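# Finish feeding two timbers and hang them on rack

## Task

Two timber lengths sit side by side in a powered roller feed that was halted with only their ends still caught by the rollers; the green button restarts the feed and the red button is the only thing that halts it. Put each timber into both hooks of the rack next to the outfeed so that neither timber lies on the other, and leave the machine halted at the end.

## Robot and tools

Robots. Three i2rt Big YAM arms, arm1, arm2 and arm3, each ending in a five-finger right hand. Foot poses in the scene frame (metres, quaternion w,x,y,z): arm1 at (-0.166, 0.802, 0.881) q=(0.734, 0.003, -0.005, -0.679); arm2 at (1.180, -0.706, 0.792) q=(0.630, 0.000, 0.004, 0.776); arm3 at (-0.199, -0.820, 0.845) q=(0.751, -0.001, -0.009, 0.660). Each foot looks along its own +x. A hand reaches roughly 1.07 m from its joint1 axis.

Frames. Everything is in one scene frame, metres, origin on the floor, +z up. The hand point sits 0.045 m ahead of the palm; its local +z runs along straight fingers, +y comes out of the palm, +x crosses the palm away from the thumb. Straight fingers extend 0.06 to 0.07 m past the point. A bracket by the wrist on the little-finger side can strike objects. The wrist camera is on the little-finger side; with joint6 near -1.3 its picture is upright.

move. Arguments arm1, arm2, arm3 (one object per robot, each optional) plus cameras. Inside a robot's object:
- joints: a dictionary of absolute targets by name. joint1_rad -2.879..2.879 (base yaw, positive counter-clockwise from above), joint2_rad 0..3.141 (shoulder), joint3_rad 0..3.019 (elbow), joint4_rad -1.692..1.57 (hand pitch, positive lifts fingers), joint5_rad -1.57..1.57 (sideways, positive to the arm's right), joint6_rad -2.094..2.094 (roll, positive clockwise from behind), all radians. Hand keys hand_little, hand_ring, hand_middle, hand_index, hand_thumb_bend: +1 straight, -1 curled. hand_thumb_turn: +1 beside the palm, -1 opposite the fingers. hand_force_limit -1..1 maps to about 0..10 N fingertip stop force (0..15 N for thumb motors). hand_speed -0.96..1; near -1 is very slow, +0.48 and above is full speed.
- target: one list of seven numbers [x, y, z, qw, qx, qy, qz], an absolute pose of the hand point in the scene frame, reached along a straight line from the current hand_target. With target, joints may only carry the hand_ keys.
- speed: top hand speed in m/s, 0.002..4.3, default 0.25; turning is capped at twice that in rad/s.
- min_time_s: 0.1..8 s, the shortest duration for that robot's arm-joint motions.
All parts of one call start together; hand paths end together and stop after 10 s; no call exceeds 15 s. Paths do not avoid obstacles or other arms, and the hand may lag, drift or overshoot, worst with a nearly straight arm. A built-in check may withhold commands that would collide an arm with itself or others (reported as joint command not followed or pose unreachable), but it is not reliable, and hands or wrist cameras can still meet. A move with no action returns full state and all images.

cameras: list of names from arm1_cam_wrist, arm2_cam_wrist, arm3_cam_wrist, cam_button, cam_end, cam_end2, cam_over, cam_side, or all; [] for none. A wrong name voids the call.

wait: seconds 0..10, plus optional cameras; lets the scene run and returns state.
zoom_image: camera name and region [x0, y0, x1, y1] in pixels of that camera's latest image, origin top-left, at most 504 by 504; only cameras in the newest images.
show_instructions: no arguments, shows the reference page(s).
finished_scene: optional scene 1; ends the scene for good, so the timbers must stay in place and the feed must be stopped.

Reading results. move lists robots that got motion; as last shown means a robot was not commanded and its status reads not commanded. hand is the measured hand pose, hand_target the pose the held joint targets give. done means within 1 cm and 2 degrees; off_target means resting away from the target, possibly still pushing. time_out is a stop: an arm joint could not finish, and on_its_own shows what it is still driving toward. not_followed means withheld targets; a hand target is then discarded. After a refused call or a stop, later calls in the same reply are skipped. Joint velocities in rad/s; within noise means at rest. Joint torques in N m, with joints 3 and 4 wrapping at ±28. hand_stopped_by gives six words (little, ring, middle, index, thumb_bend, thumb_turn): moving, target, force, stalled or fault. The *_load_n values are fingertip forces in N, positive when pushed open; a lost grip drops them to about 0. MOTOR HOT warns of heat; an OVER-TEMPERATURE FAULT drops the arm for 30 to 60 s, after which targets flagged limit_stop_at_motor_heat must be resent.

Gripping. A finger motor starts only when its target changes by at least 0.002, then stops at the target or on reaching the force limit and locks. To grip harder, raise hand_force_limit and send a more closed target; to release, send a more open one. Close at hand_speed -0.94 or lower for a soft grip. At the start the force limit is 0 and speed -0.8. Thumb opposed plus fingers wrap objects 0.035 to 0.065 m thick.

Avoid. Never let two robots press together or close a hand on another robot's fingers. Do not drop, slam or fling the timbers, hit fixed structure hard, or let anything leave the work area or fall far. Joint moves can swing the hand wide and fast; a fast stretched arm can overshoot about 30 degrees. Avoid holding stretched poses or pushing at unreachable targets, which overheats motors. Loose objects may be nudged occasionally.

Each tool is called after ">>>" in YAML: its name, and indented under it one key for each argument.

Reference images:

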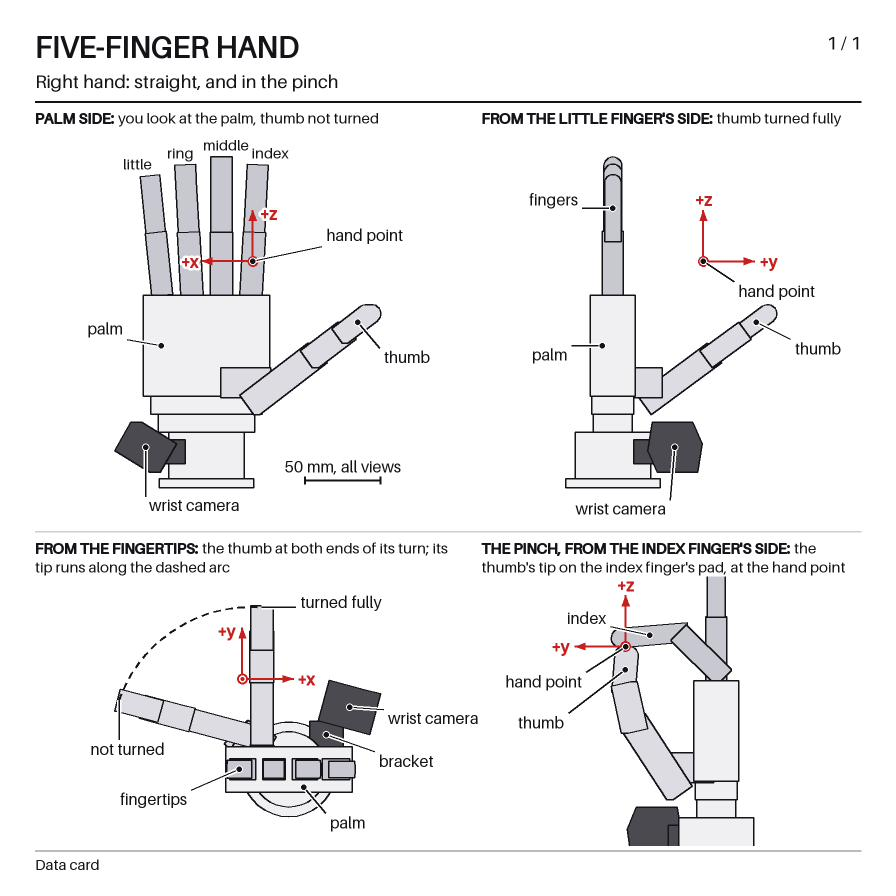

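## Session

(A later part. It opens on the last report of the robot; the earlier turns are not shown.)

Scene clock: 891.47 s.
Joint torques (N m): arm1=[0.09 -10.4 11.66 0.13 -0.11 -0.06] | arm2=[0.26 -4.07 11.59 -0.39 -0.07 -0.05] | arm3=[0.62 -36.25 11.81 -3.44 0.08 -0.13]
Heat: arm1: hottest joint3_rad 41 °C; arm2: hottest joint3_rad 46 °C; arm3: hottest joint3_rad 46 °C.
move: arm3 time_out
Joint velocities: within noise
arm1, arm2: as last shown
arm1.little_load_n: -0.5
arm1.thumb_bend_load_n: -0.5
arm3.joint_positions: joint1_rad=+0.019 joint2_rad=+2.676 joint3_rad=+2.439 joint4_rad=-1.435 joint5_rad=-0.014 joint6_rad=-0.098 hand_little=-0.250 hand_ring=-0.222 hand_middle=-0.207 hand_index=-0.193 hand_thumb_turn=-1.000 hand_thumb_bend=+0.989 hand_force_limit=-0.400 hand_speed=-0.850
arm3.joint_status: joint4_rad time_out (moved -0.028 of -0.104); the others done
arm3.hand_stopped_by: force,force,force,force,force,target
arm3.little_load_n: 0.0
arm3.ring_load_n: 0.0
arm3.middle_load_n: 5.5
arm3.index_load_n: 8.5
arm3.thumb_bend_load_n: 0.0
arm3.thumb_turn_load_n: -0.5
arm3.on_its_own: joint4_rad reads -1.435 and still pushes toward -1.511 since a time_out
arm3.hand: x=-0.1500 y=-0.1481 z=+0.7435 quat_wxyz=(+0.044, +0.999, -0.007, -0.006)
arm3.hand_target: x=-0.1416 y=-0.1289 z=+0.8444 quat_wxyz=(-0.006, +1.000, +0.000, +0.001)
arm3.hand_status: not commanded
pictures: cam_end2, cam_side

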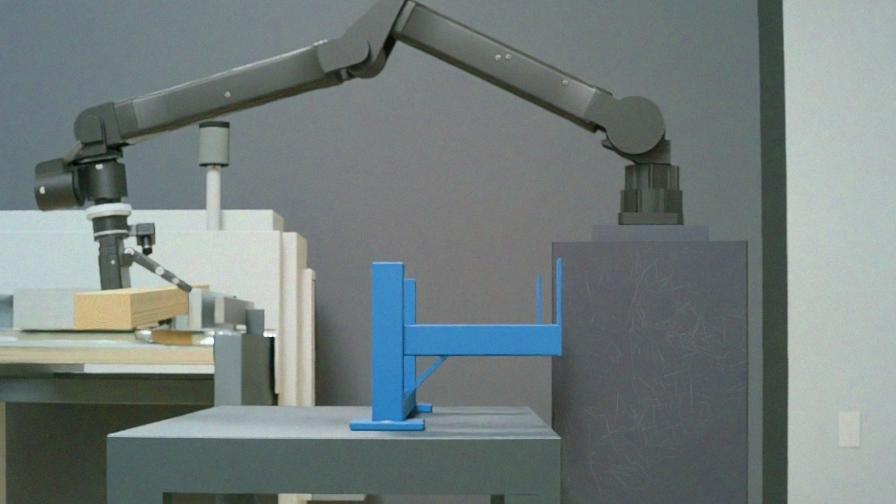

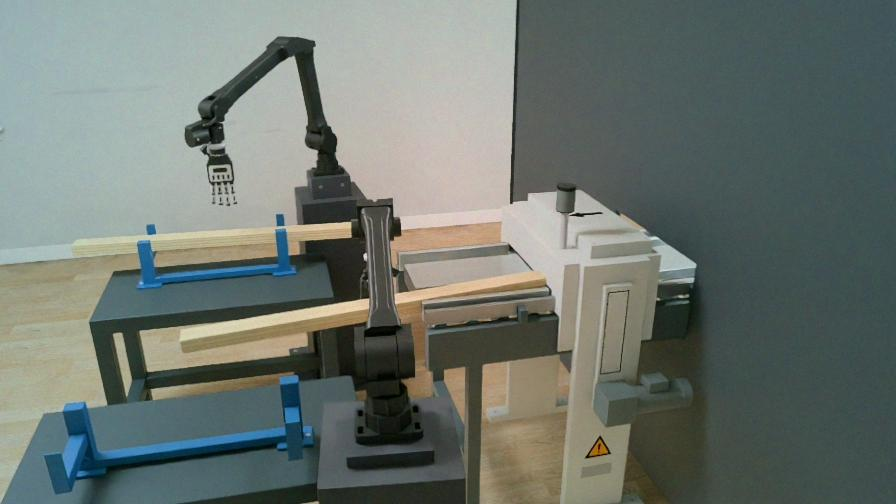

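>>> move:
  arm3: {"joints": {"hand_force_limit": 0.1, "hand_thumb_bend": 0.6, "hand_little": -0.3, "hand_ring": -0.4, "hand_middle": -0.5, "hand_index": -0.6}}
  cameras: ["cam_side", "cam_end2", "cam_over"]

Scene clock: 904.70 s.
Joint torques (N m): arm1=[0.03 -10.4 11.67 0.12 -0.12 -0.07] | arm2=[-0.03 -3.84 11.73 -0.34 -0.08 -0.08] | arm3=[0.67 -36.25 11.79 -3.4 0.11 -0.13]
Heat: arm1: hottest joint3_rad 41 °C; arm2: hottest joint3_rad 46 °C; arm3: hottest joint2_rad 48 °C.
move: arm3 off_target
Joint velocities: within noise
arm1, arm2: as last shown
arm1.little_load_n: 0.0
arm1.thumb_bend_load_n: 0.0
arm2.index_load_n: -0.5
arm3.joint_positions: joint1_rad=+0.019 joint2_rad=+2.676 joint3_rad=+2.439 joint4_rad=-1.436 joint5_rad=-0.015 joint6_rad=-0.098 hand_little=-0.300 hand_ring=-0.260 hand_middle=-0.218 hand_index=-0.194 hand_thumb_turn=-1.000 hand_thumb_bend=+0.925 hand_force_limit=+0.100 hand_speed=-0.850
arm3.joint_status: hand_ring off_target (ended at -0.260, target -0.400); hand_middle off_target (ended at -0.218, target -0.500); hand_index off_target (ended at -0.194, target -0.600); hand_thumb_bend off_target (ended at +0.925, target +0.600); the others done
arm3.hand_stopped_by: target,force,force,force,force,target
arm3.little_load_n: 0.0
arm3.ring_load_n: 8.5
arm3.middle_load_n: 7.0
arm3.index_load_n: 6.0
arm3.thumb_bend_load_n: 8.5
arm3.thumb_turn_load_n: 0.0
arm3.on_its_own: joint4_rad reads -1.436 and still pushes toward -1.511 since a time_out
arm3.hand: x=-0.1502 y=-0.1484 z=+0.7436 quat_wxyz=(+0.045, +0.999, -0.007, -0.006)
arm3.hand_target: x=-0.1416 y=-0.1290 z=+0.8444 quat_wxyz=(-0.006, +1.000, +0.000, +0.001)
arm3.hand_status: not commanded
pictures: cam_end2, cam_over, cam_side

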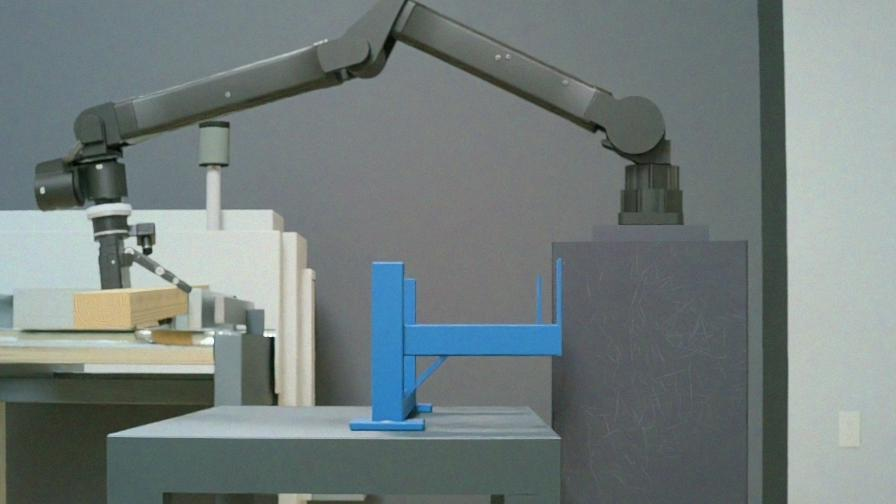

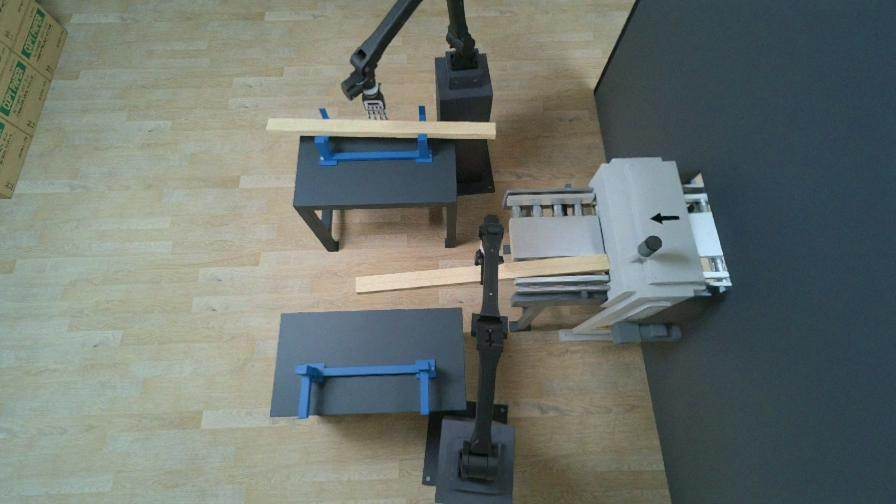

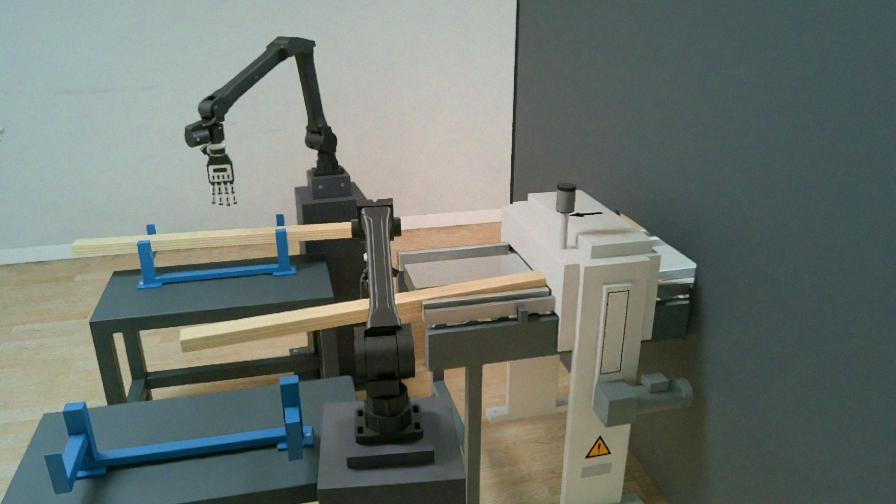

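>>> move:
  arm3: {"target": [-0.22, -0.14, 0.85, 0.0, 1.0, 0.0, 0.0], "speed": 0.06}
  cameras: ["cam_side", "cam_end2", "cam_over"]

Scene clock: 909.73 s.
Joint torques (N m): arm1=[0.03 -10.34 11.69 0.14 -0.11 -0.06] | arm2=[-0.44 -4.72 11.69 -0.5 -0.09 -0.03] | arm3=[1.38 -35.72 8.54 -1.77 -0.22 0.32]
Heat: arm1: hottest joint3_rad 41 °C; arm2: hottest joint3_rad 46 °C; arm3: hottest joint2_rad 49 °C.
move: arm3 off_target
Joint velocities: within noise
arm1.joint_positions: joint1_rad=-0.969 joint2_rad=+1.696 joint3_rad=+1.264 joint4_rad=-1.156 joint5_rad=+0.014 joint6_rad=-0.897 hand_little=+1.000 hand_ring=+1.000 hand_middle=+1.000 hand_index=+1.000 hand_thumb_turn=-1.000 hand_thumb_bend=+1.000 hand_force_limit=+0.100 hand_speed=-0.700
arm1.joint_status: not commanded
arm1.hand_stopped_by: target,target,target,target,target,target
arm1.little_load_n: 0.0
arm1.ring_load_n: 0.0
arm1.middle_load_n: 0.0
arm1.index_load_n: 0.0
arm1.thumb_bend_load_n: 0.0
arm1.thumb_turn_load_n: 0.0
arm1.hand: x=-0.5112 y=+0.5635 z=+0.9487 quat_wxyz=(-0.008, +0.003, -1.000, -0.010)
arm1.hand_target: x=-0.5246 y=+0.5603 z=+0.9601 quat_wxyz=(+0.000, +0.000, -1.000, +0.000)
arm1.hand_status: not commanded
arm2: as last shown
arm2.index_load_n: 0.0
arm2.thumb_bend_load_n: -0.5
arm3.joint_positions: joint1_rad=+0.113 joint2_rad=+2.595 joint3_rad=+2.330 joint4_rad=-1.417 joint5_rad=-0.011 joint6_rad=-0.037 hand_little=-0.300 hand_ring=-0.260 hand_middle=-0.218 hand_index=-0.194 hand_thumb_turn=-1.000 hand_thumb_bend=+0.925 hand_force_limit=+0.100 hand_speed=-0.850
arm3.joint_status: not commanded
arm3.hand_stopped_by: target,force,force,force,force,target
arm3.little_load_n: 0.5
arm3.ring_load_n: 7.0
arm3.middle_load_n: 6.5
arm3.index_load_n: 6.0
arm3.thumb_bend_load_n: 8.0
arm3.thumb_turn_load_n: 0.0
arm3.hand: x=-0.2167 y=-0.1605 z=+0.7618 quat_wxyz=(+0.050, +0.999, +0.009, +0.000)
arm3.hand_target: x=-0.2199 y=-0.1433 z=+0.8458 quat_wxyz=(+0.001, +1.000, +0.000, -0.001)
arm3.hand_status: off_target (0.091 m and 5.8 deg from the pose sent, 0.128 m and 5.2 deg at the start; pose on its path clipped on 11 of 70 steps)
pictures: cam_end2, cam_over, cam_side

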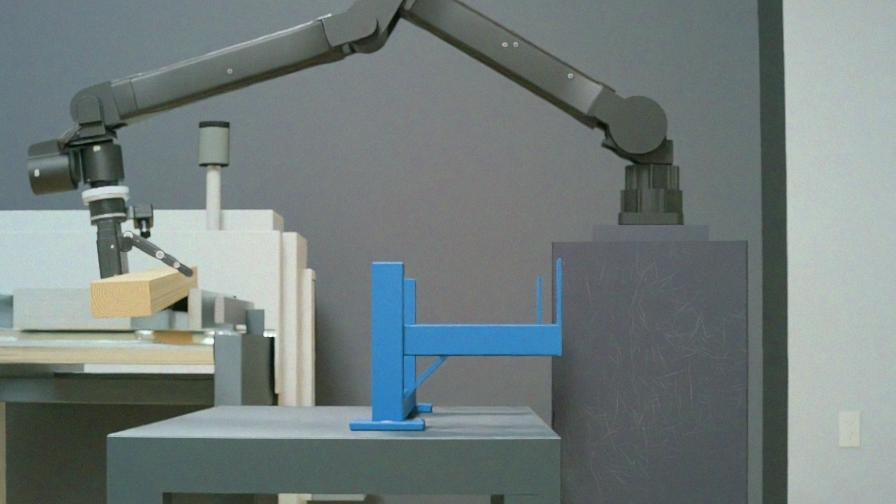

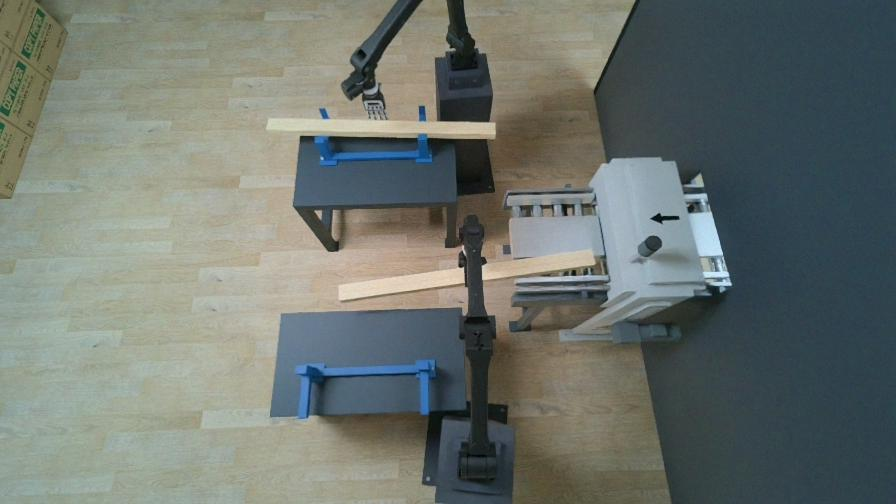

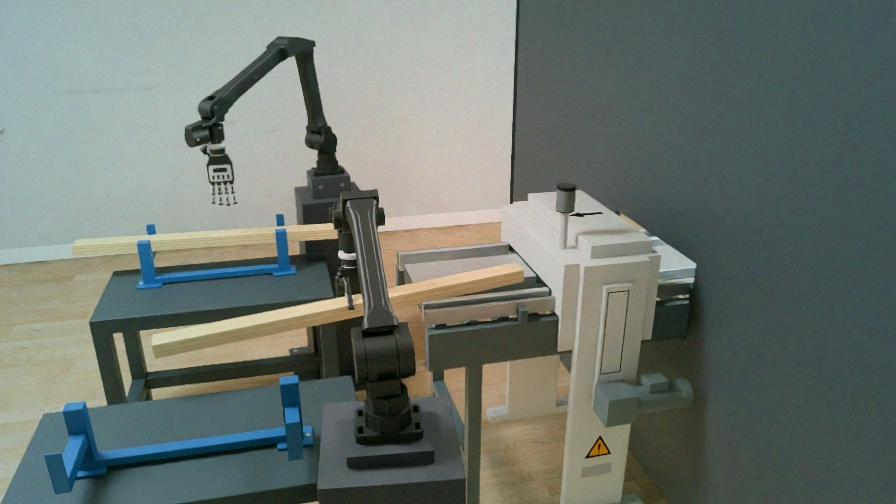

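>>> move:
  arm3: {"target": [-0.25, -0.16, 0.93, 0.0, 1.0, 0.0, 0.0], "speed": 0.06}
  cameras: ["cam_side", "cam_end2", "cam_over"]

Scene clock: 922.13 s.
Joint torques (N m): arm1=[0.03 -10.29 11.67 0.13 -0.11 -0.06] | arm2=[-0.73 -4.37 11.52 -0.49 -0.06 -0.04] | arm3=[2.37 -34.96 11.29 -1.98 -0.23 0.2]
Heat: arm1: hottest joint3_rad 41 °C; arm2: hottest joint3_rad 46 °C; arm3: hottest joint2_rad 53 °C.
move: arm3 off_target
Joint velocities: within noise
arm1, arm2: as last shown
arm3.joint_positions: joint1_rad=+0.141 joint2_rad=+2.465 joint3_rad=+2.258 joint4_rad=-1.507 joint5_rad=-0.011 joint6_rad=+0.014 hand_little=-0.300 hand_ring=-0.260 hand_middle=-0.218 hand_index=-0.194 hand_thumb_turn=-1.000 hand_thumb_bend=+0.925 hand_force_limit=+0.100 hand_speed=-0.850
arm3.joint_status: not commanded
arm3.hand_stopped_by: target,force,force,force,force,target
arm3.little_load_n: 0.5
arm3.ring_load_n: 7.0
arm3.middle_load_n: 7.0
arm3.index_load_n: 6.5
arm3.thumb_bend_load_n: 6.5
arm3.thumb_turn_load_n: 0.0
arm3.hand: x=-0.2394 y=-0.1846 z=+0.8310 quat_wxyz=(+0.066, +0.998, -0.002, +0.002)
arm3.hand_target: x=-0.2495 y=-0.1668 z=+0.9236 quat_wxyz=(+0.000, +1.000, +0.000, -0.001)
arm3.hand_status: off_target (0.103 m and 7.6 deg from the pose sent, 0.171 m and 5.8 deg at the start; pose on its path clipped on 66 of 74 steps)
pictures: cam_end2, cam_over, cam_side

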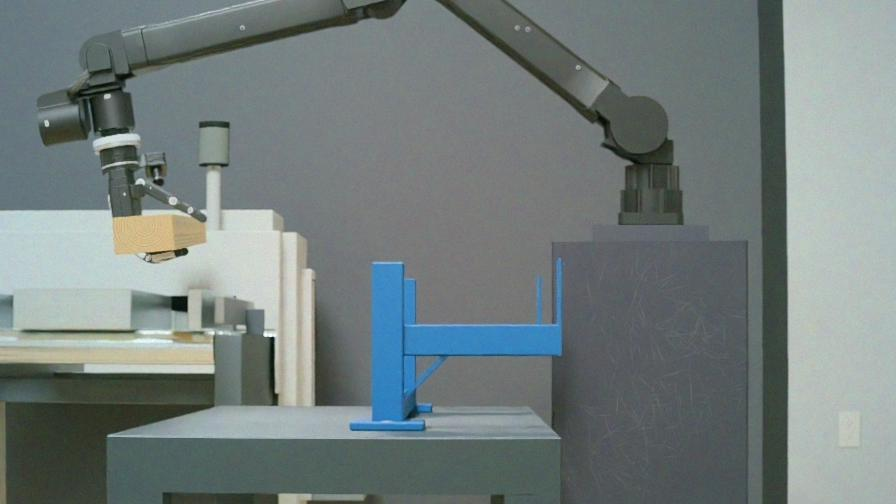

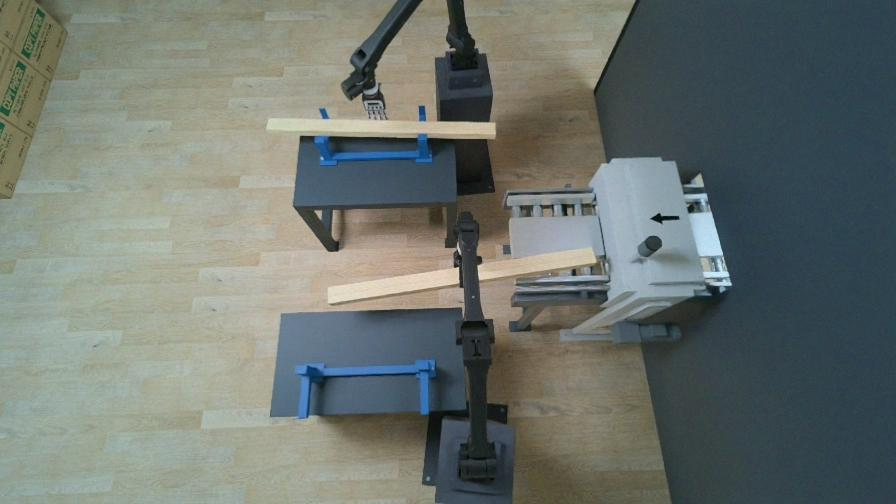

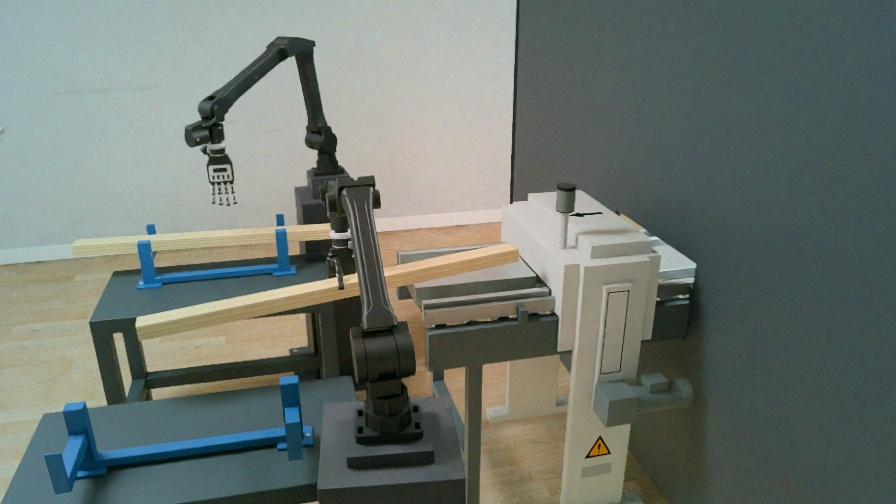

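>>> move:
  arm3: {"target": [-0.34, -0.28, 0.93, 0.0, 0.9983, -0.058, 0.0], "speed": 0.08}
  cameras: ["cam_side", "cam_end2", "cam_over"]

>>> move:
  arm3: {"target": [-0.44, -0.40, 0.93, 0.0, 0.9983, -0.058, 0.0], "speed": 0.08}
  cameras: ["cam_side", "cam_end2", "cam_over"]

Scene clock: 928.10 s.
Joint torques (N m): arm1=[0.03 -10.29 11.67 0.13 -0.11 -0.06] | arm2=[-0.67 -4.19 11.81 -0.42 -0.07 -0.08] | arm3=[2.02 -28.81 8.34 -0.83 -0.4 0.16]
Heat: arm1: hottest joint3_rad 41 °C; arm2: hottest joint3_rad 47 °C; arm3: hottest joint2_rad 52 °C.
move: arm3 off_target
Joint velocities: within noise
arm1, arm2: as last shown
arm2.thumb_bend_load_n: 0.0
arm3.joint_positions: joint1_rad=+0.288 joint2_rad=+2.089 joint3_rad=+1.700 joint4_rad=-1.295 joint5_rad=-0.009 joint6_rad=+0.275 hand_little=-0.300 hand_ring=-0.260 hand_middle=-0.218 hand_index=-0.194 hand_thumb_turn=-1.000 hand_thumb_bend=+0.925 hand_force_limit=+0.100 hand_speed=-0.850
arm3.joint_status: not commanded
arm3.hand_stopped_by: target,force,force,force,force,target
arm3.little_load_n: 0.5
arm3.ring_load_n: 7.0
arm3.middle_load_n: 7.0
arm3.index_load_n: 6.5
arm3.thumb_bend_load_n: 7.0
arm3.thumb_turn_load_n: 0.0
arm3.hand: x=-0.3314 y=-0.2927 z=+0.8697 quat_wxyz=(+0.050, +0.997, -0.059, +0.014)
arm3.hand_target: x=-0.3396 y=-0.2824 z=+0.9278 quat_wxyz=(+0.000, +0.998, -0.058, +0.000)
arm3.hand_status: off_target (0.062 m and 6.0 deg from the pose sent, 0.170 m and 10.0 deg at the start)
pictures: cam_end2, cam_over, cam_side

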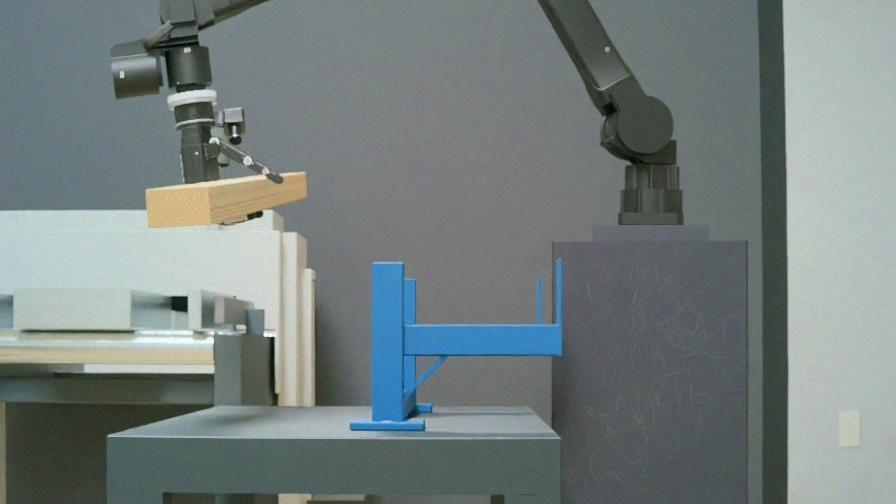

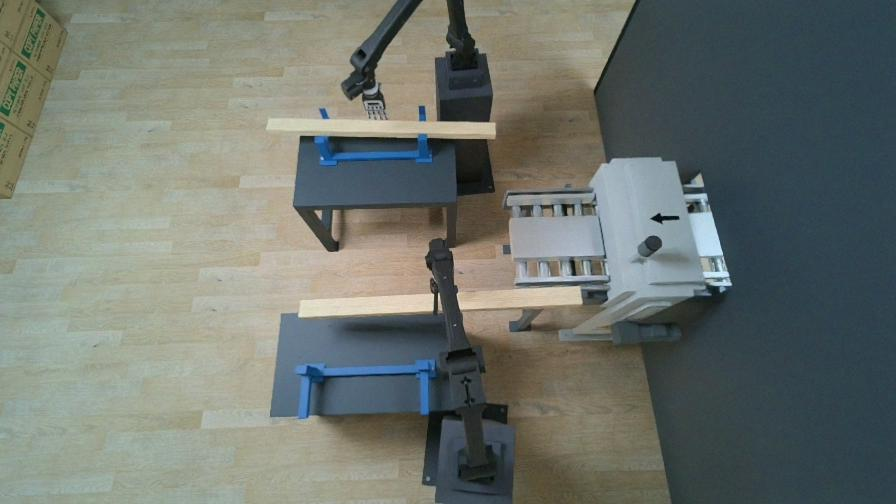

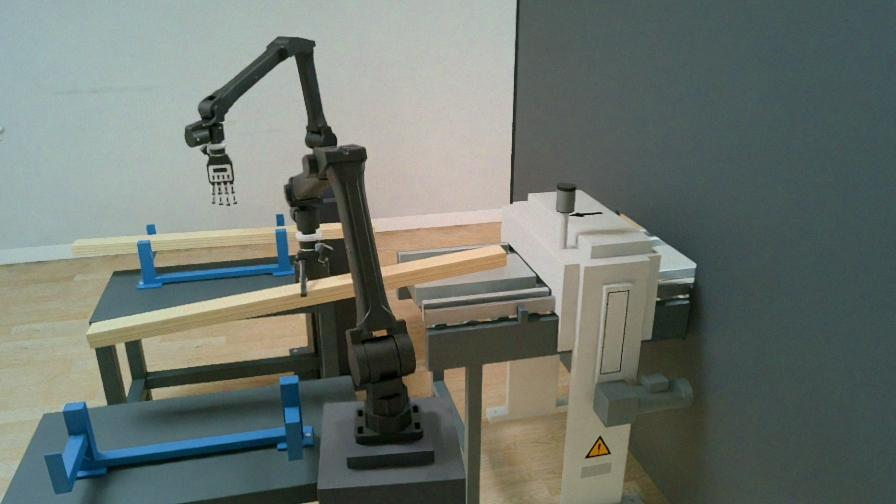

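Scene clock: 930.90 s.
Joint torques (N m): arm1=[0.09 -10.34 11.66 0.16 -0.11 -0.07] | arm2=[-0.26 -3.78 11.66 -0.38 -0.08 -0.09] | arm3=[1.96 -24.12 8.08 -0.64 -0.53 0.14]
Heat: arm1: hottest joint3_rad 41 °C; arm2: hottest joint3_rad 47 °C; arm3: hottest joint2_rad 52 °C.
move: arm3 off_target
Joint velocities: within noise
arm1, arm2: as last shown
arm3.joint_positions: joint1_rad=+0.518 joint2_rad=+1.854 joint3_rad=+1.375 joint4_rad=-1.194 joint5_rad=-0.007 joint6_rad=+0.506 hand_little=-0.300 hand_ring=-0.260 hand_middle=-0.218 hand_index=-0.194 hand_thumb_turn=-1.000 hand_thumb_bend=+0.925 hand_force_limit=+0.100 hand_speed=-0.850
arm3.joint_status: not commanded
arm3.hand_stopped_by: target,force,force,force,force,target
arm3.little_load_n: 0.5
arm3.ring_load_n: 7.0
arm3.middle_load_n: 7.0
arm3.index_load_n: 6.5
arm3.thumb_bend_load_n: 6.5
arm3.thumb_turn_load_n: 0.0
arm3.hand: x=-0.4293 y=-0.4102 z=+0.8834 quat_wxyz=(+0.042, +0.997, -0.059, +0.025)
arm3.hand_target: x=-0.4393 y=-0.4016 z=+0.9284 quat_wxyz=(+0.000, +0.998, -0.058, +0.000)
arm3.hand_status: off_target (0.049 m and 5.6 deg from the pose sent, 0.164 m and 6.0 deg at the start)
pictures: cam_end2, cam_over, cam_side

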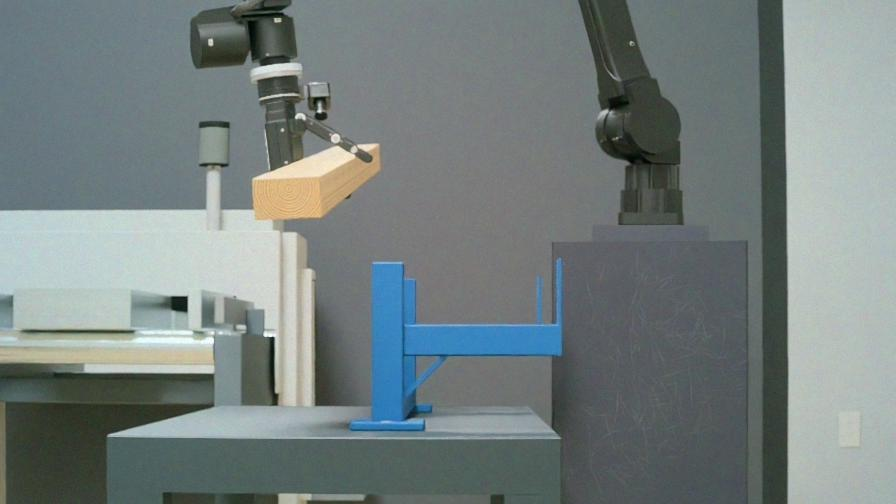

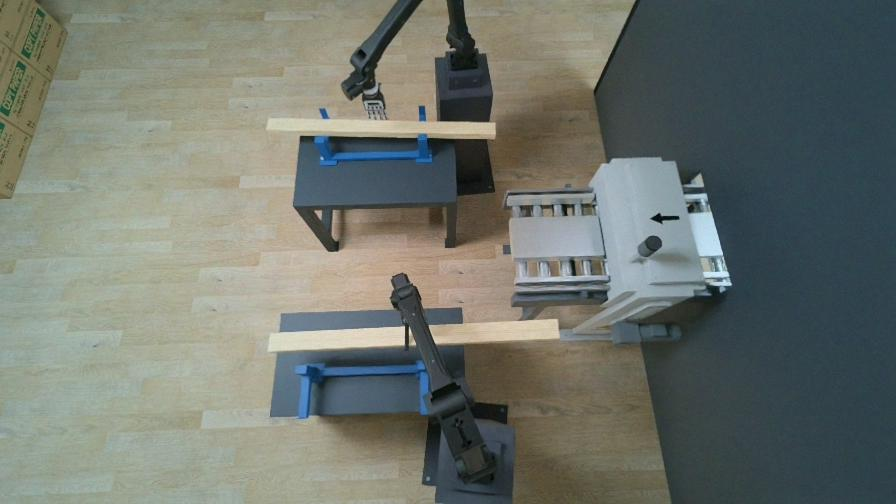

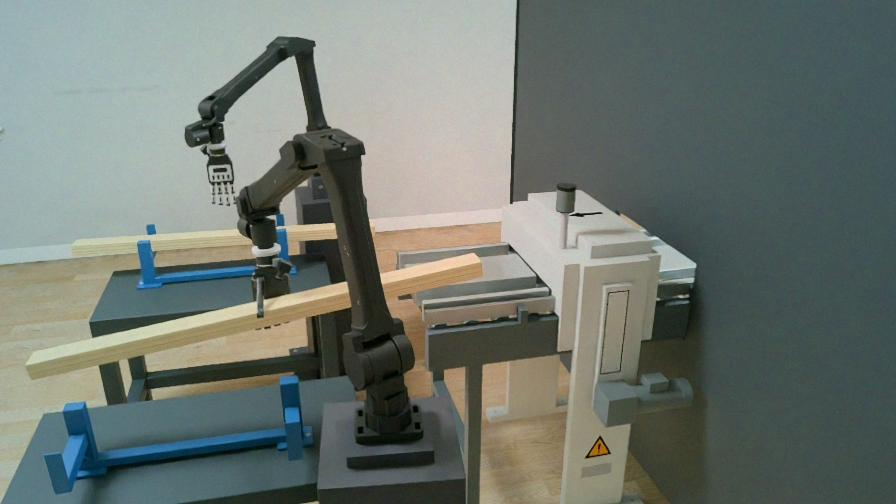

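>>> move:
  arm3: {"target": [-0.53, -0.50, 0.94, -0.003, 0.9967, -0.05, -0.06], "speed": 0.08}
  cameras: ["cam_side", "cam_end2", "cam_over"]

>>> move:
  arm3: {"target": [-0.61, -0.578, 0.93, -0.003, 0.9967, -0.05, -0.06], "speed": 0.08}
  cameras: ["cam_side", "cam_end2", "cam_over"]

Scene clock: 955.00 s.
Joint torques (N m): arm1=[-0.03 -10.34 11.67 0.12 -0.11 -0.06] | arm2=[-0.85 -3.9 11.6 -0.36 -0.08 -0.08] | arm3=[2.08 -21.07 8.27 -0.25 -0.87 0.21]
Heat: arm1: hottest joint3_rad 42 °C; arm2: hottest joint3_rad 47 °C; arm3: hottest joint2_rad 46 °C.
move: arm3 off_target
Joint velocities: within noise
arm1, arm2: as last shown
arm3.joint_positions: joint1_rad=+0.739 joint2_rad=+1.689 joint3_rad=+1.186 joint4_rad=-1.086 joint5_rad=-0.093 joint6_rad=+0.711 hand_little=-0.300 hand_ring=-0.260 hand_middle=-0.218 hand_index=-0.194 hand_thumb_turn=-1.000 hand_thumb_bend=+0.925 hand_force_limit=+0.100 hand_speed=-0.850
arm3.joint_status: not commanded
arm3.hand_stopped_by: target,force,force,force,force,target
arm3.little_load_n: 0.5
arm3.ring_load_n: 7.0
arm3.middle_load_n: 7.0
arm3.index_load_n: 6.5
arm3.thumb_bend_load_n: 7.0
arm3.thumb_turn_load_n: 0.0
arm3.hand: x=-0.5157 y=-0.5074 z=+0.8976 quat_wxyz=(+0.030, +0.998, -0.051, -0.024)
arm3.hand_target: x=-0.5290 y=-0.5012 z=+0.9388 quat_wxyz=(-0.002, +0.997, -0.050, -0.060)
arm3.hand_status: off_target (0.045 m and 5.6 deg from the pose sent, 0.146 m and 11.1 deg at the start)
pictures: cam_end2, cam_over, cam_side

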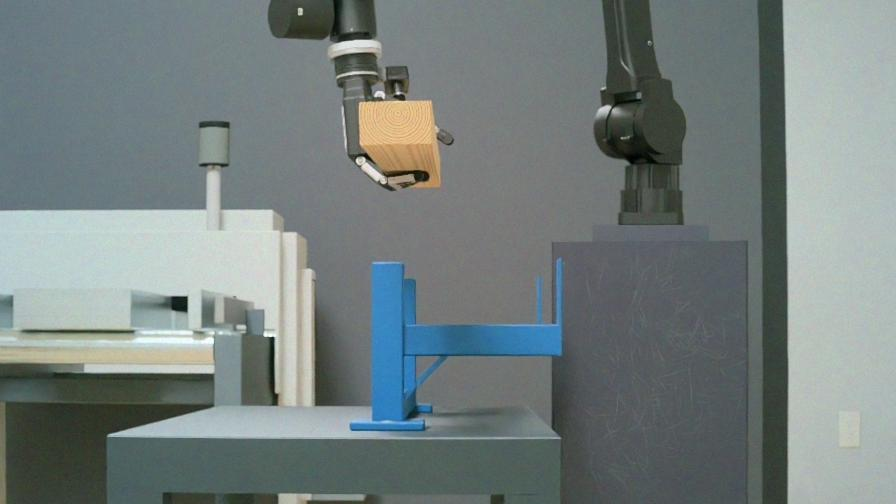

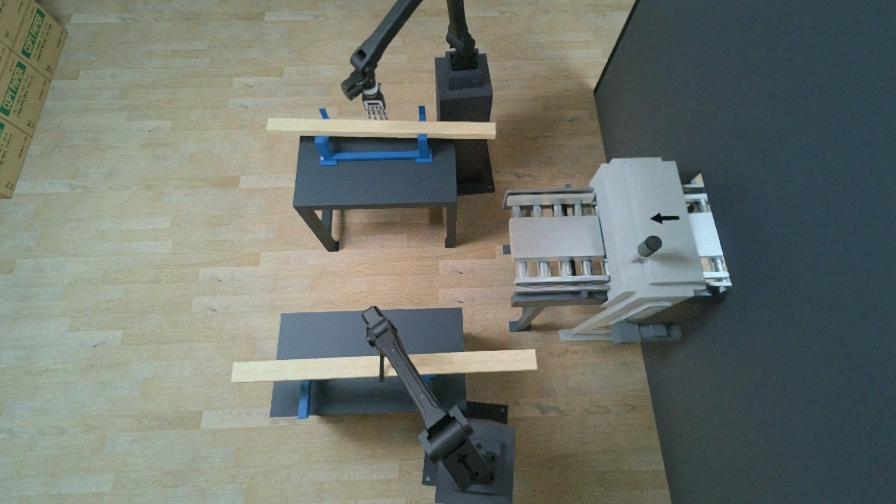

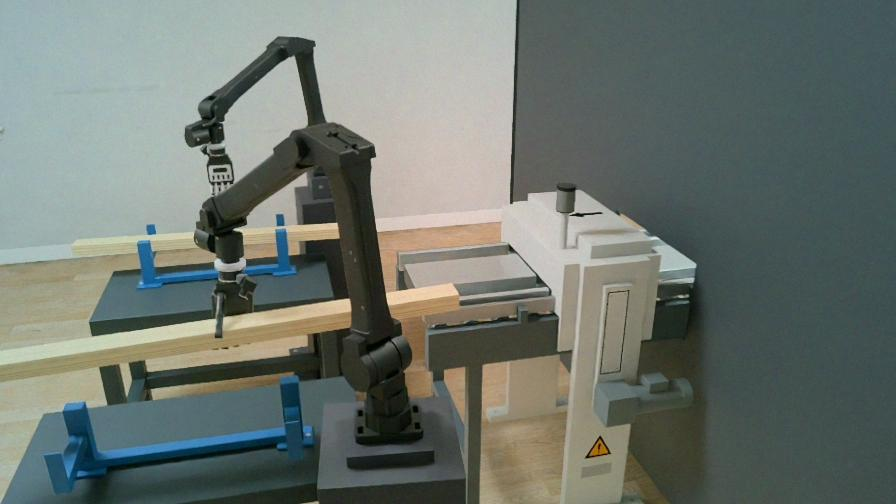

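Scene clock: 957.27 s.
Joint torques (N m): arm1=[0.09 -10.34 11.67 0.13 -0.11 -0.06] | arm2=[-0.5 -4.37 11.64 -0.28 -0.07 -0.07] | arm3=[2.08 -20.37 8.47 -0.05 -0.91 0.18]
Heat: arm1: hottest joint3_rad 42 °C; arm2: hottest joint3_rad 47 °C; arm3: hottest joint2_rad 46 °C.
move: arm3 off_target
Joint velocities: within noise
arm1: as last shown
arm1.little_load_n: 0.5
arm1.thumb_bend_load_n: -0.5
arm2.joint_positions: joint1_rad=+0.315 joint2_rad=+1.187 joint3_rad=+0.914 joint4_rad=-1.321 joint5_rad=+0.009 joint6_rad=+0.960 hand_little=-1.000 hand_ring=-1.000 hand_middle=-1.000 hand_index=+1.000 hand_thumb_turn=-1.000 hand_thumb_bend=+1.000 hand_force_limit=+0.000 hand_speed=-0.500
arm2.joint_status: not commanded
arm2.hand_stopped_by: target,target,target,target,target,target
arm2.little_load_n: 0.0
arm2.ring_load_n: 0.0
arm2.middle_load_n: 0.0
arm2.index_load_n: 0.0
arm2.thumb_bend_load_n: 0.0
arm2.thumb_turn_load_n: 0.0
arm2.hand: x=+0.9771 y=-0.4820 z=+0.9267 quat_wxyz=(+0.010, +0.976, -0.217, +0.009)
arm2.hand_target: x=+0.9731 y=-0.4714 z=+0.9399 quat_wxyz=(+0.000, +0.976, -0.216, +0.000)
arm2.hand_status: not commanded
arm3.joint_positions: joint1_rad=+0.982 joint2_rad=+1.678 joint3_rad=+1.153 joint4_rad=-1.043 joint5_rad=-0.070 joint6_rad=+0.956 hand_little=-0.300 hand_ring=-0.260 hand_middle=-0.218 hand_index=-0.194 hand_thumb_turn=-1.000 hand_thumb_bend=+0.925 hand_force_limit=+0.100 hand_speed=-0.850
arm3.joint_status: not commanded
arm3.hand_stopped_by: target,force,force,force,force,target
arm3.little_load_n: 0.5
arm3.ring_load_n: 7.0
arm3.middle_load_n: 7.0
arm3.index_load_n: 6.5
arm3.thumb_bend_load_n: 7.0
arm3.thumb_turn_load_n: 0.0
arm3.hand: x=-0.5919 y=-0.5841 z=+0.8879 quat_wxyz=(+0.021, +0.998, -0.051, -0.016)
arm3.hand_target: x=-0.6087 y=-0.5789 z=+0.9292 quat_wxyz=(-0.003, +0.997, -0.050, -0.060)
arm3.hand_status: off_target (0.046 m and 5.7 deg from the pose sent, 0.122 m and 5.6 deg at the start)
pictures: cam_end2, cam_over, cam_side

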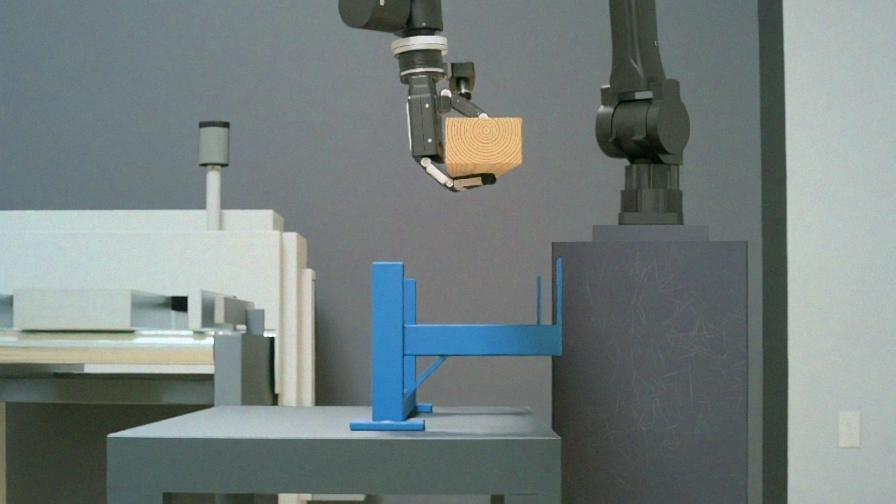

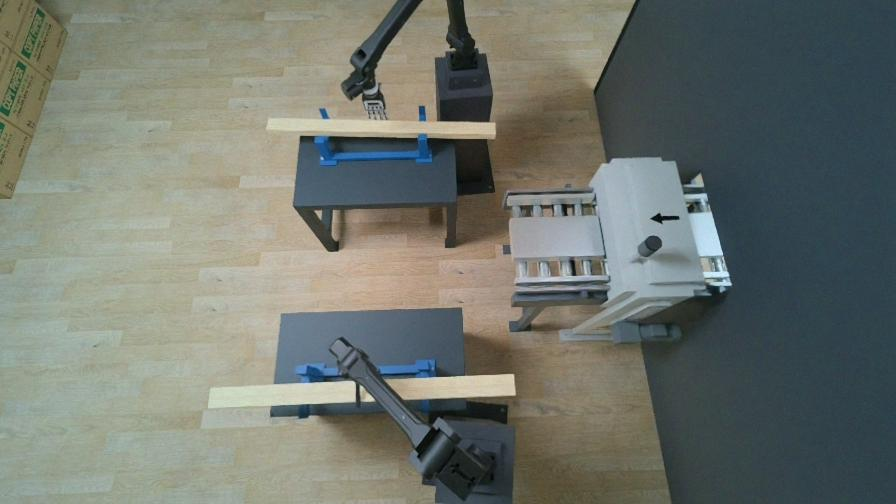

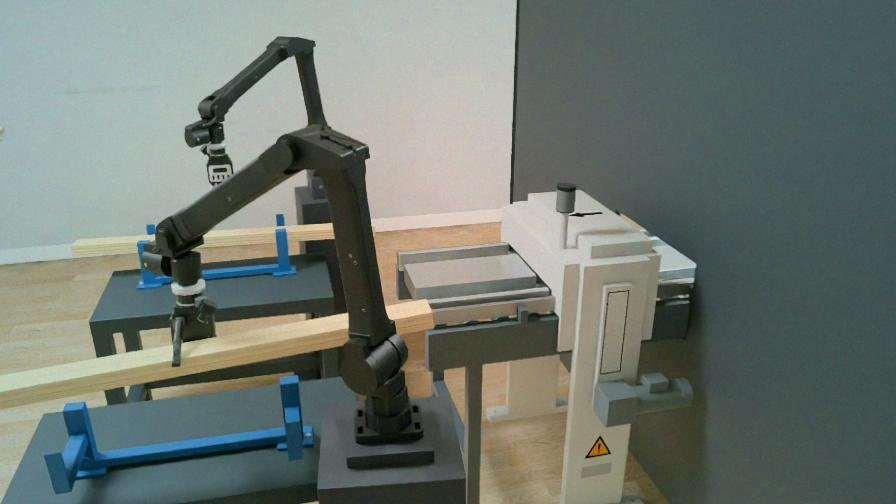

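>>> zoom_image:
  camera: "cam_side"
  region: [0, 250, 450, 430]

Scaled by 1.120.

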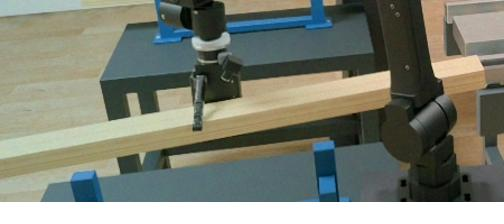

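>>> move:
  arm3: {"target": [-0.615, -0.573, 0.87, -0.003, 0.9945, -0.05, -0.092], "speed": 0.06}
  cameras: ["cam_side", "cam_end2", "cam_over"]

Scene clock: 972.70 s.
Joint torques (N m): arm1=[0.09 -10.34 11.67 0.13 -0.11 -0.06] | arm2=[-0.62 -4.37 11.64 -0.38 -0.1 -0.06] | arm3=[0.79 -17.38 7.95 0.29 -1.13 0.1]
Heat: arm1: hottest joint3_rad 42 °C; arm2: hottest joint3_rad 47 °C; arm3: hottest joint2_rad 45 °C.
move: arm3 off_target
Joint velocities: within noise
arm1, arm2: as last shown
arm1.little_load_n: 0.0
arm1.thumb_bend_load_n: 0.0
arm2.ring_load_n: 0.5
arm2.middle_load_n: 0.5
arm3.joint_positions: joint1_rad=+0.982 joint2_rad=+1.715 joint3_rad=+1.055 joint4_rad=-0.826 joint5_rad=-0.105 joint6_rad=+0.956 hand_little=-0.300 hand_ring=-0.260 hand_middle=-0.218 hand_index=-0.194 hand_thumb_turn=-1.000 hand_thumb_bend=+0.925 hand_force_limit=+0.100 hand_speed=-0.850
arm3.joint_status: not commanded
arm3.hand_stopped_by: target,force,force,force,force,target
arm3.little_load_n: 0.5
arm3.ring_load_n: 7.0
arm3.middle_load_n: 7.0
arm3.index_load_n: 6.5
arm3.thumb_bend_load_n: 7.0
arm3.thumb_turn_load_n: 0.0
arm3.hand: x=-0.6003 y=-0.5846 z=+0.8437 quat_wxyz=(+0.010, +0.997, -0.049, -0.059)
arm3.hand_target: x=-0.6142 y=-0.5734 z=+0.8700 quat_wxyz=(-0.003, +0.995, -0.050, -0.092)
arm3.hand_status: off_target (0.032 m and 4.0 deg from the pose sent, 0.031 m and 9.1 deg at the start)
pictures: cam_end2, cam_over, cam_side

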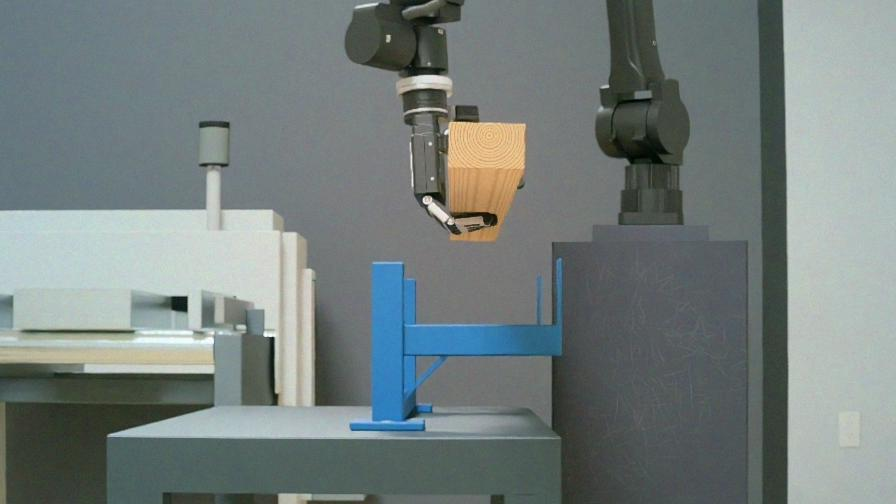

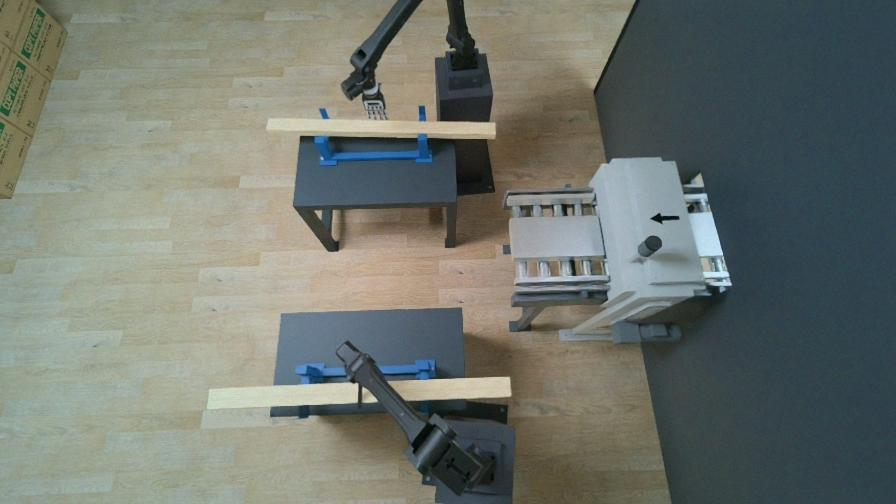

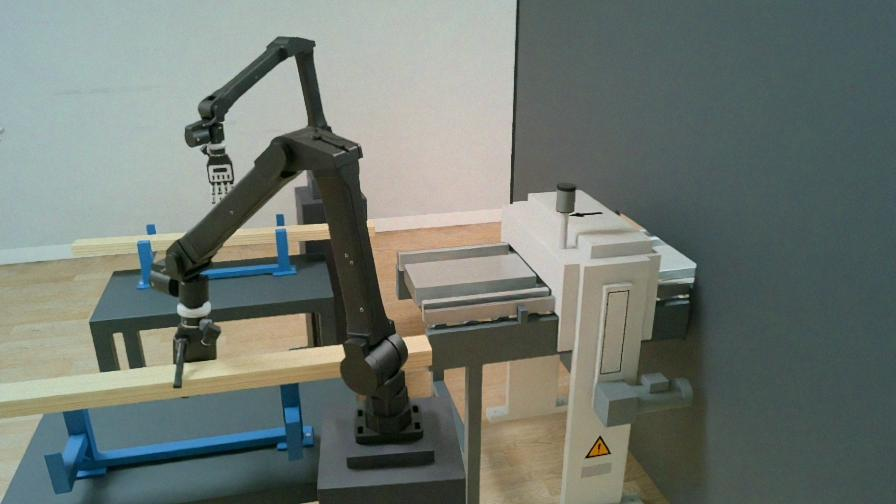

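>>> zoom_image:
  camera: "cam_side"
  region: [330, 310, 460, 400]

Scaled by 3.877.

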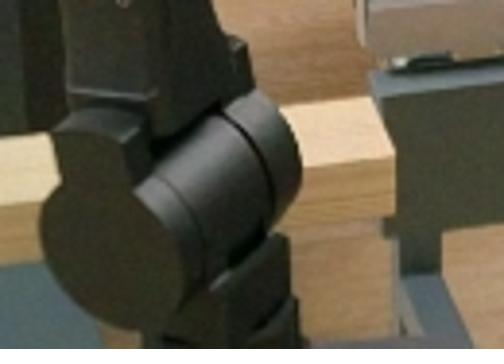

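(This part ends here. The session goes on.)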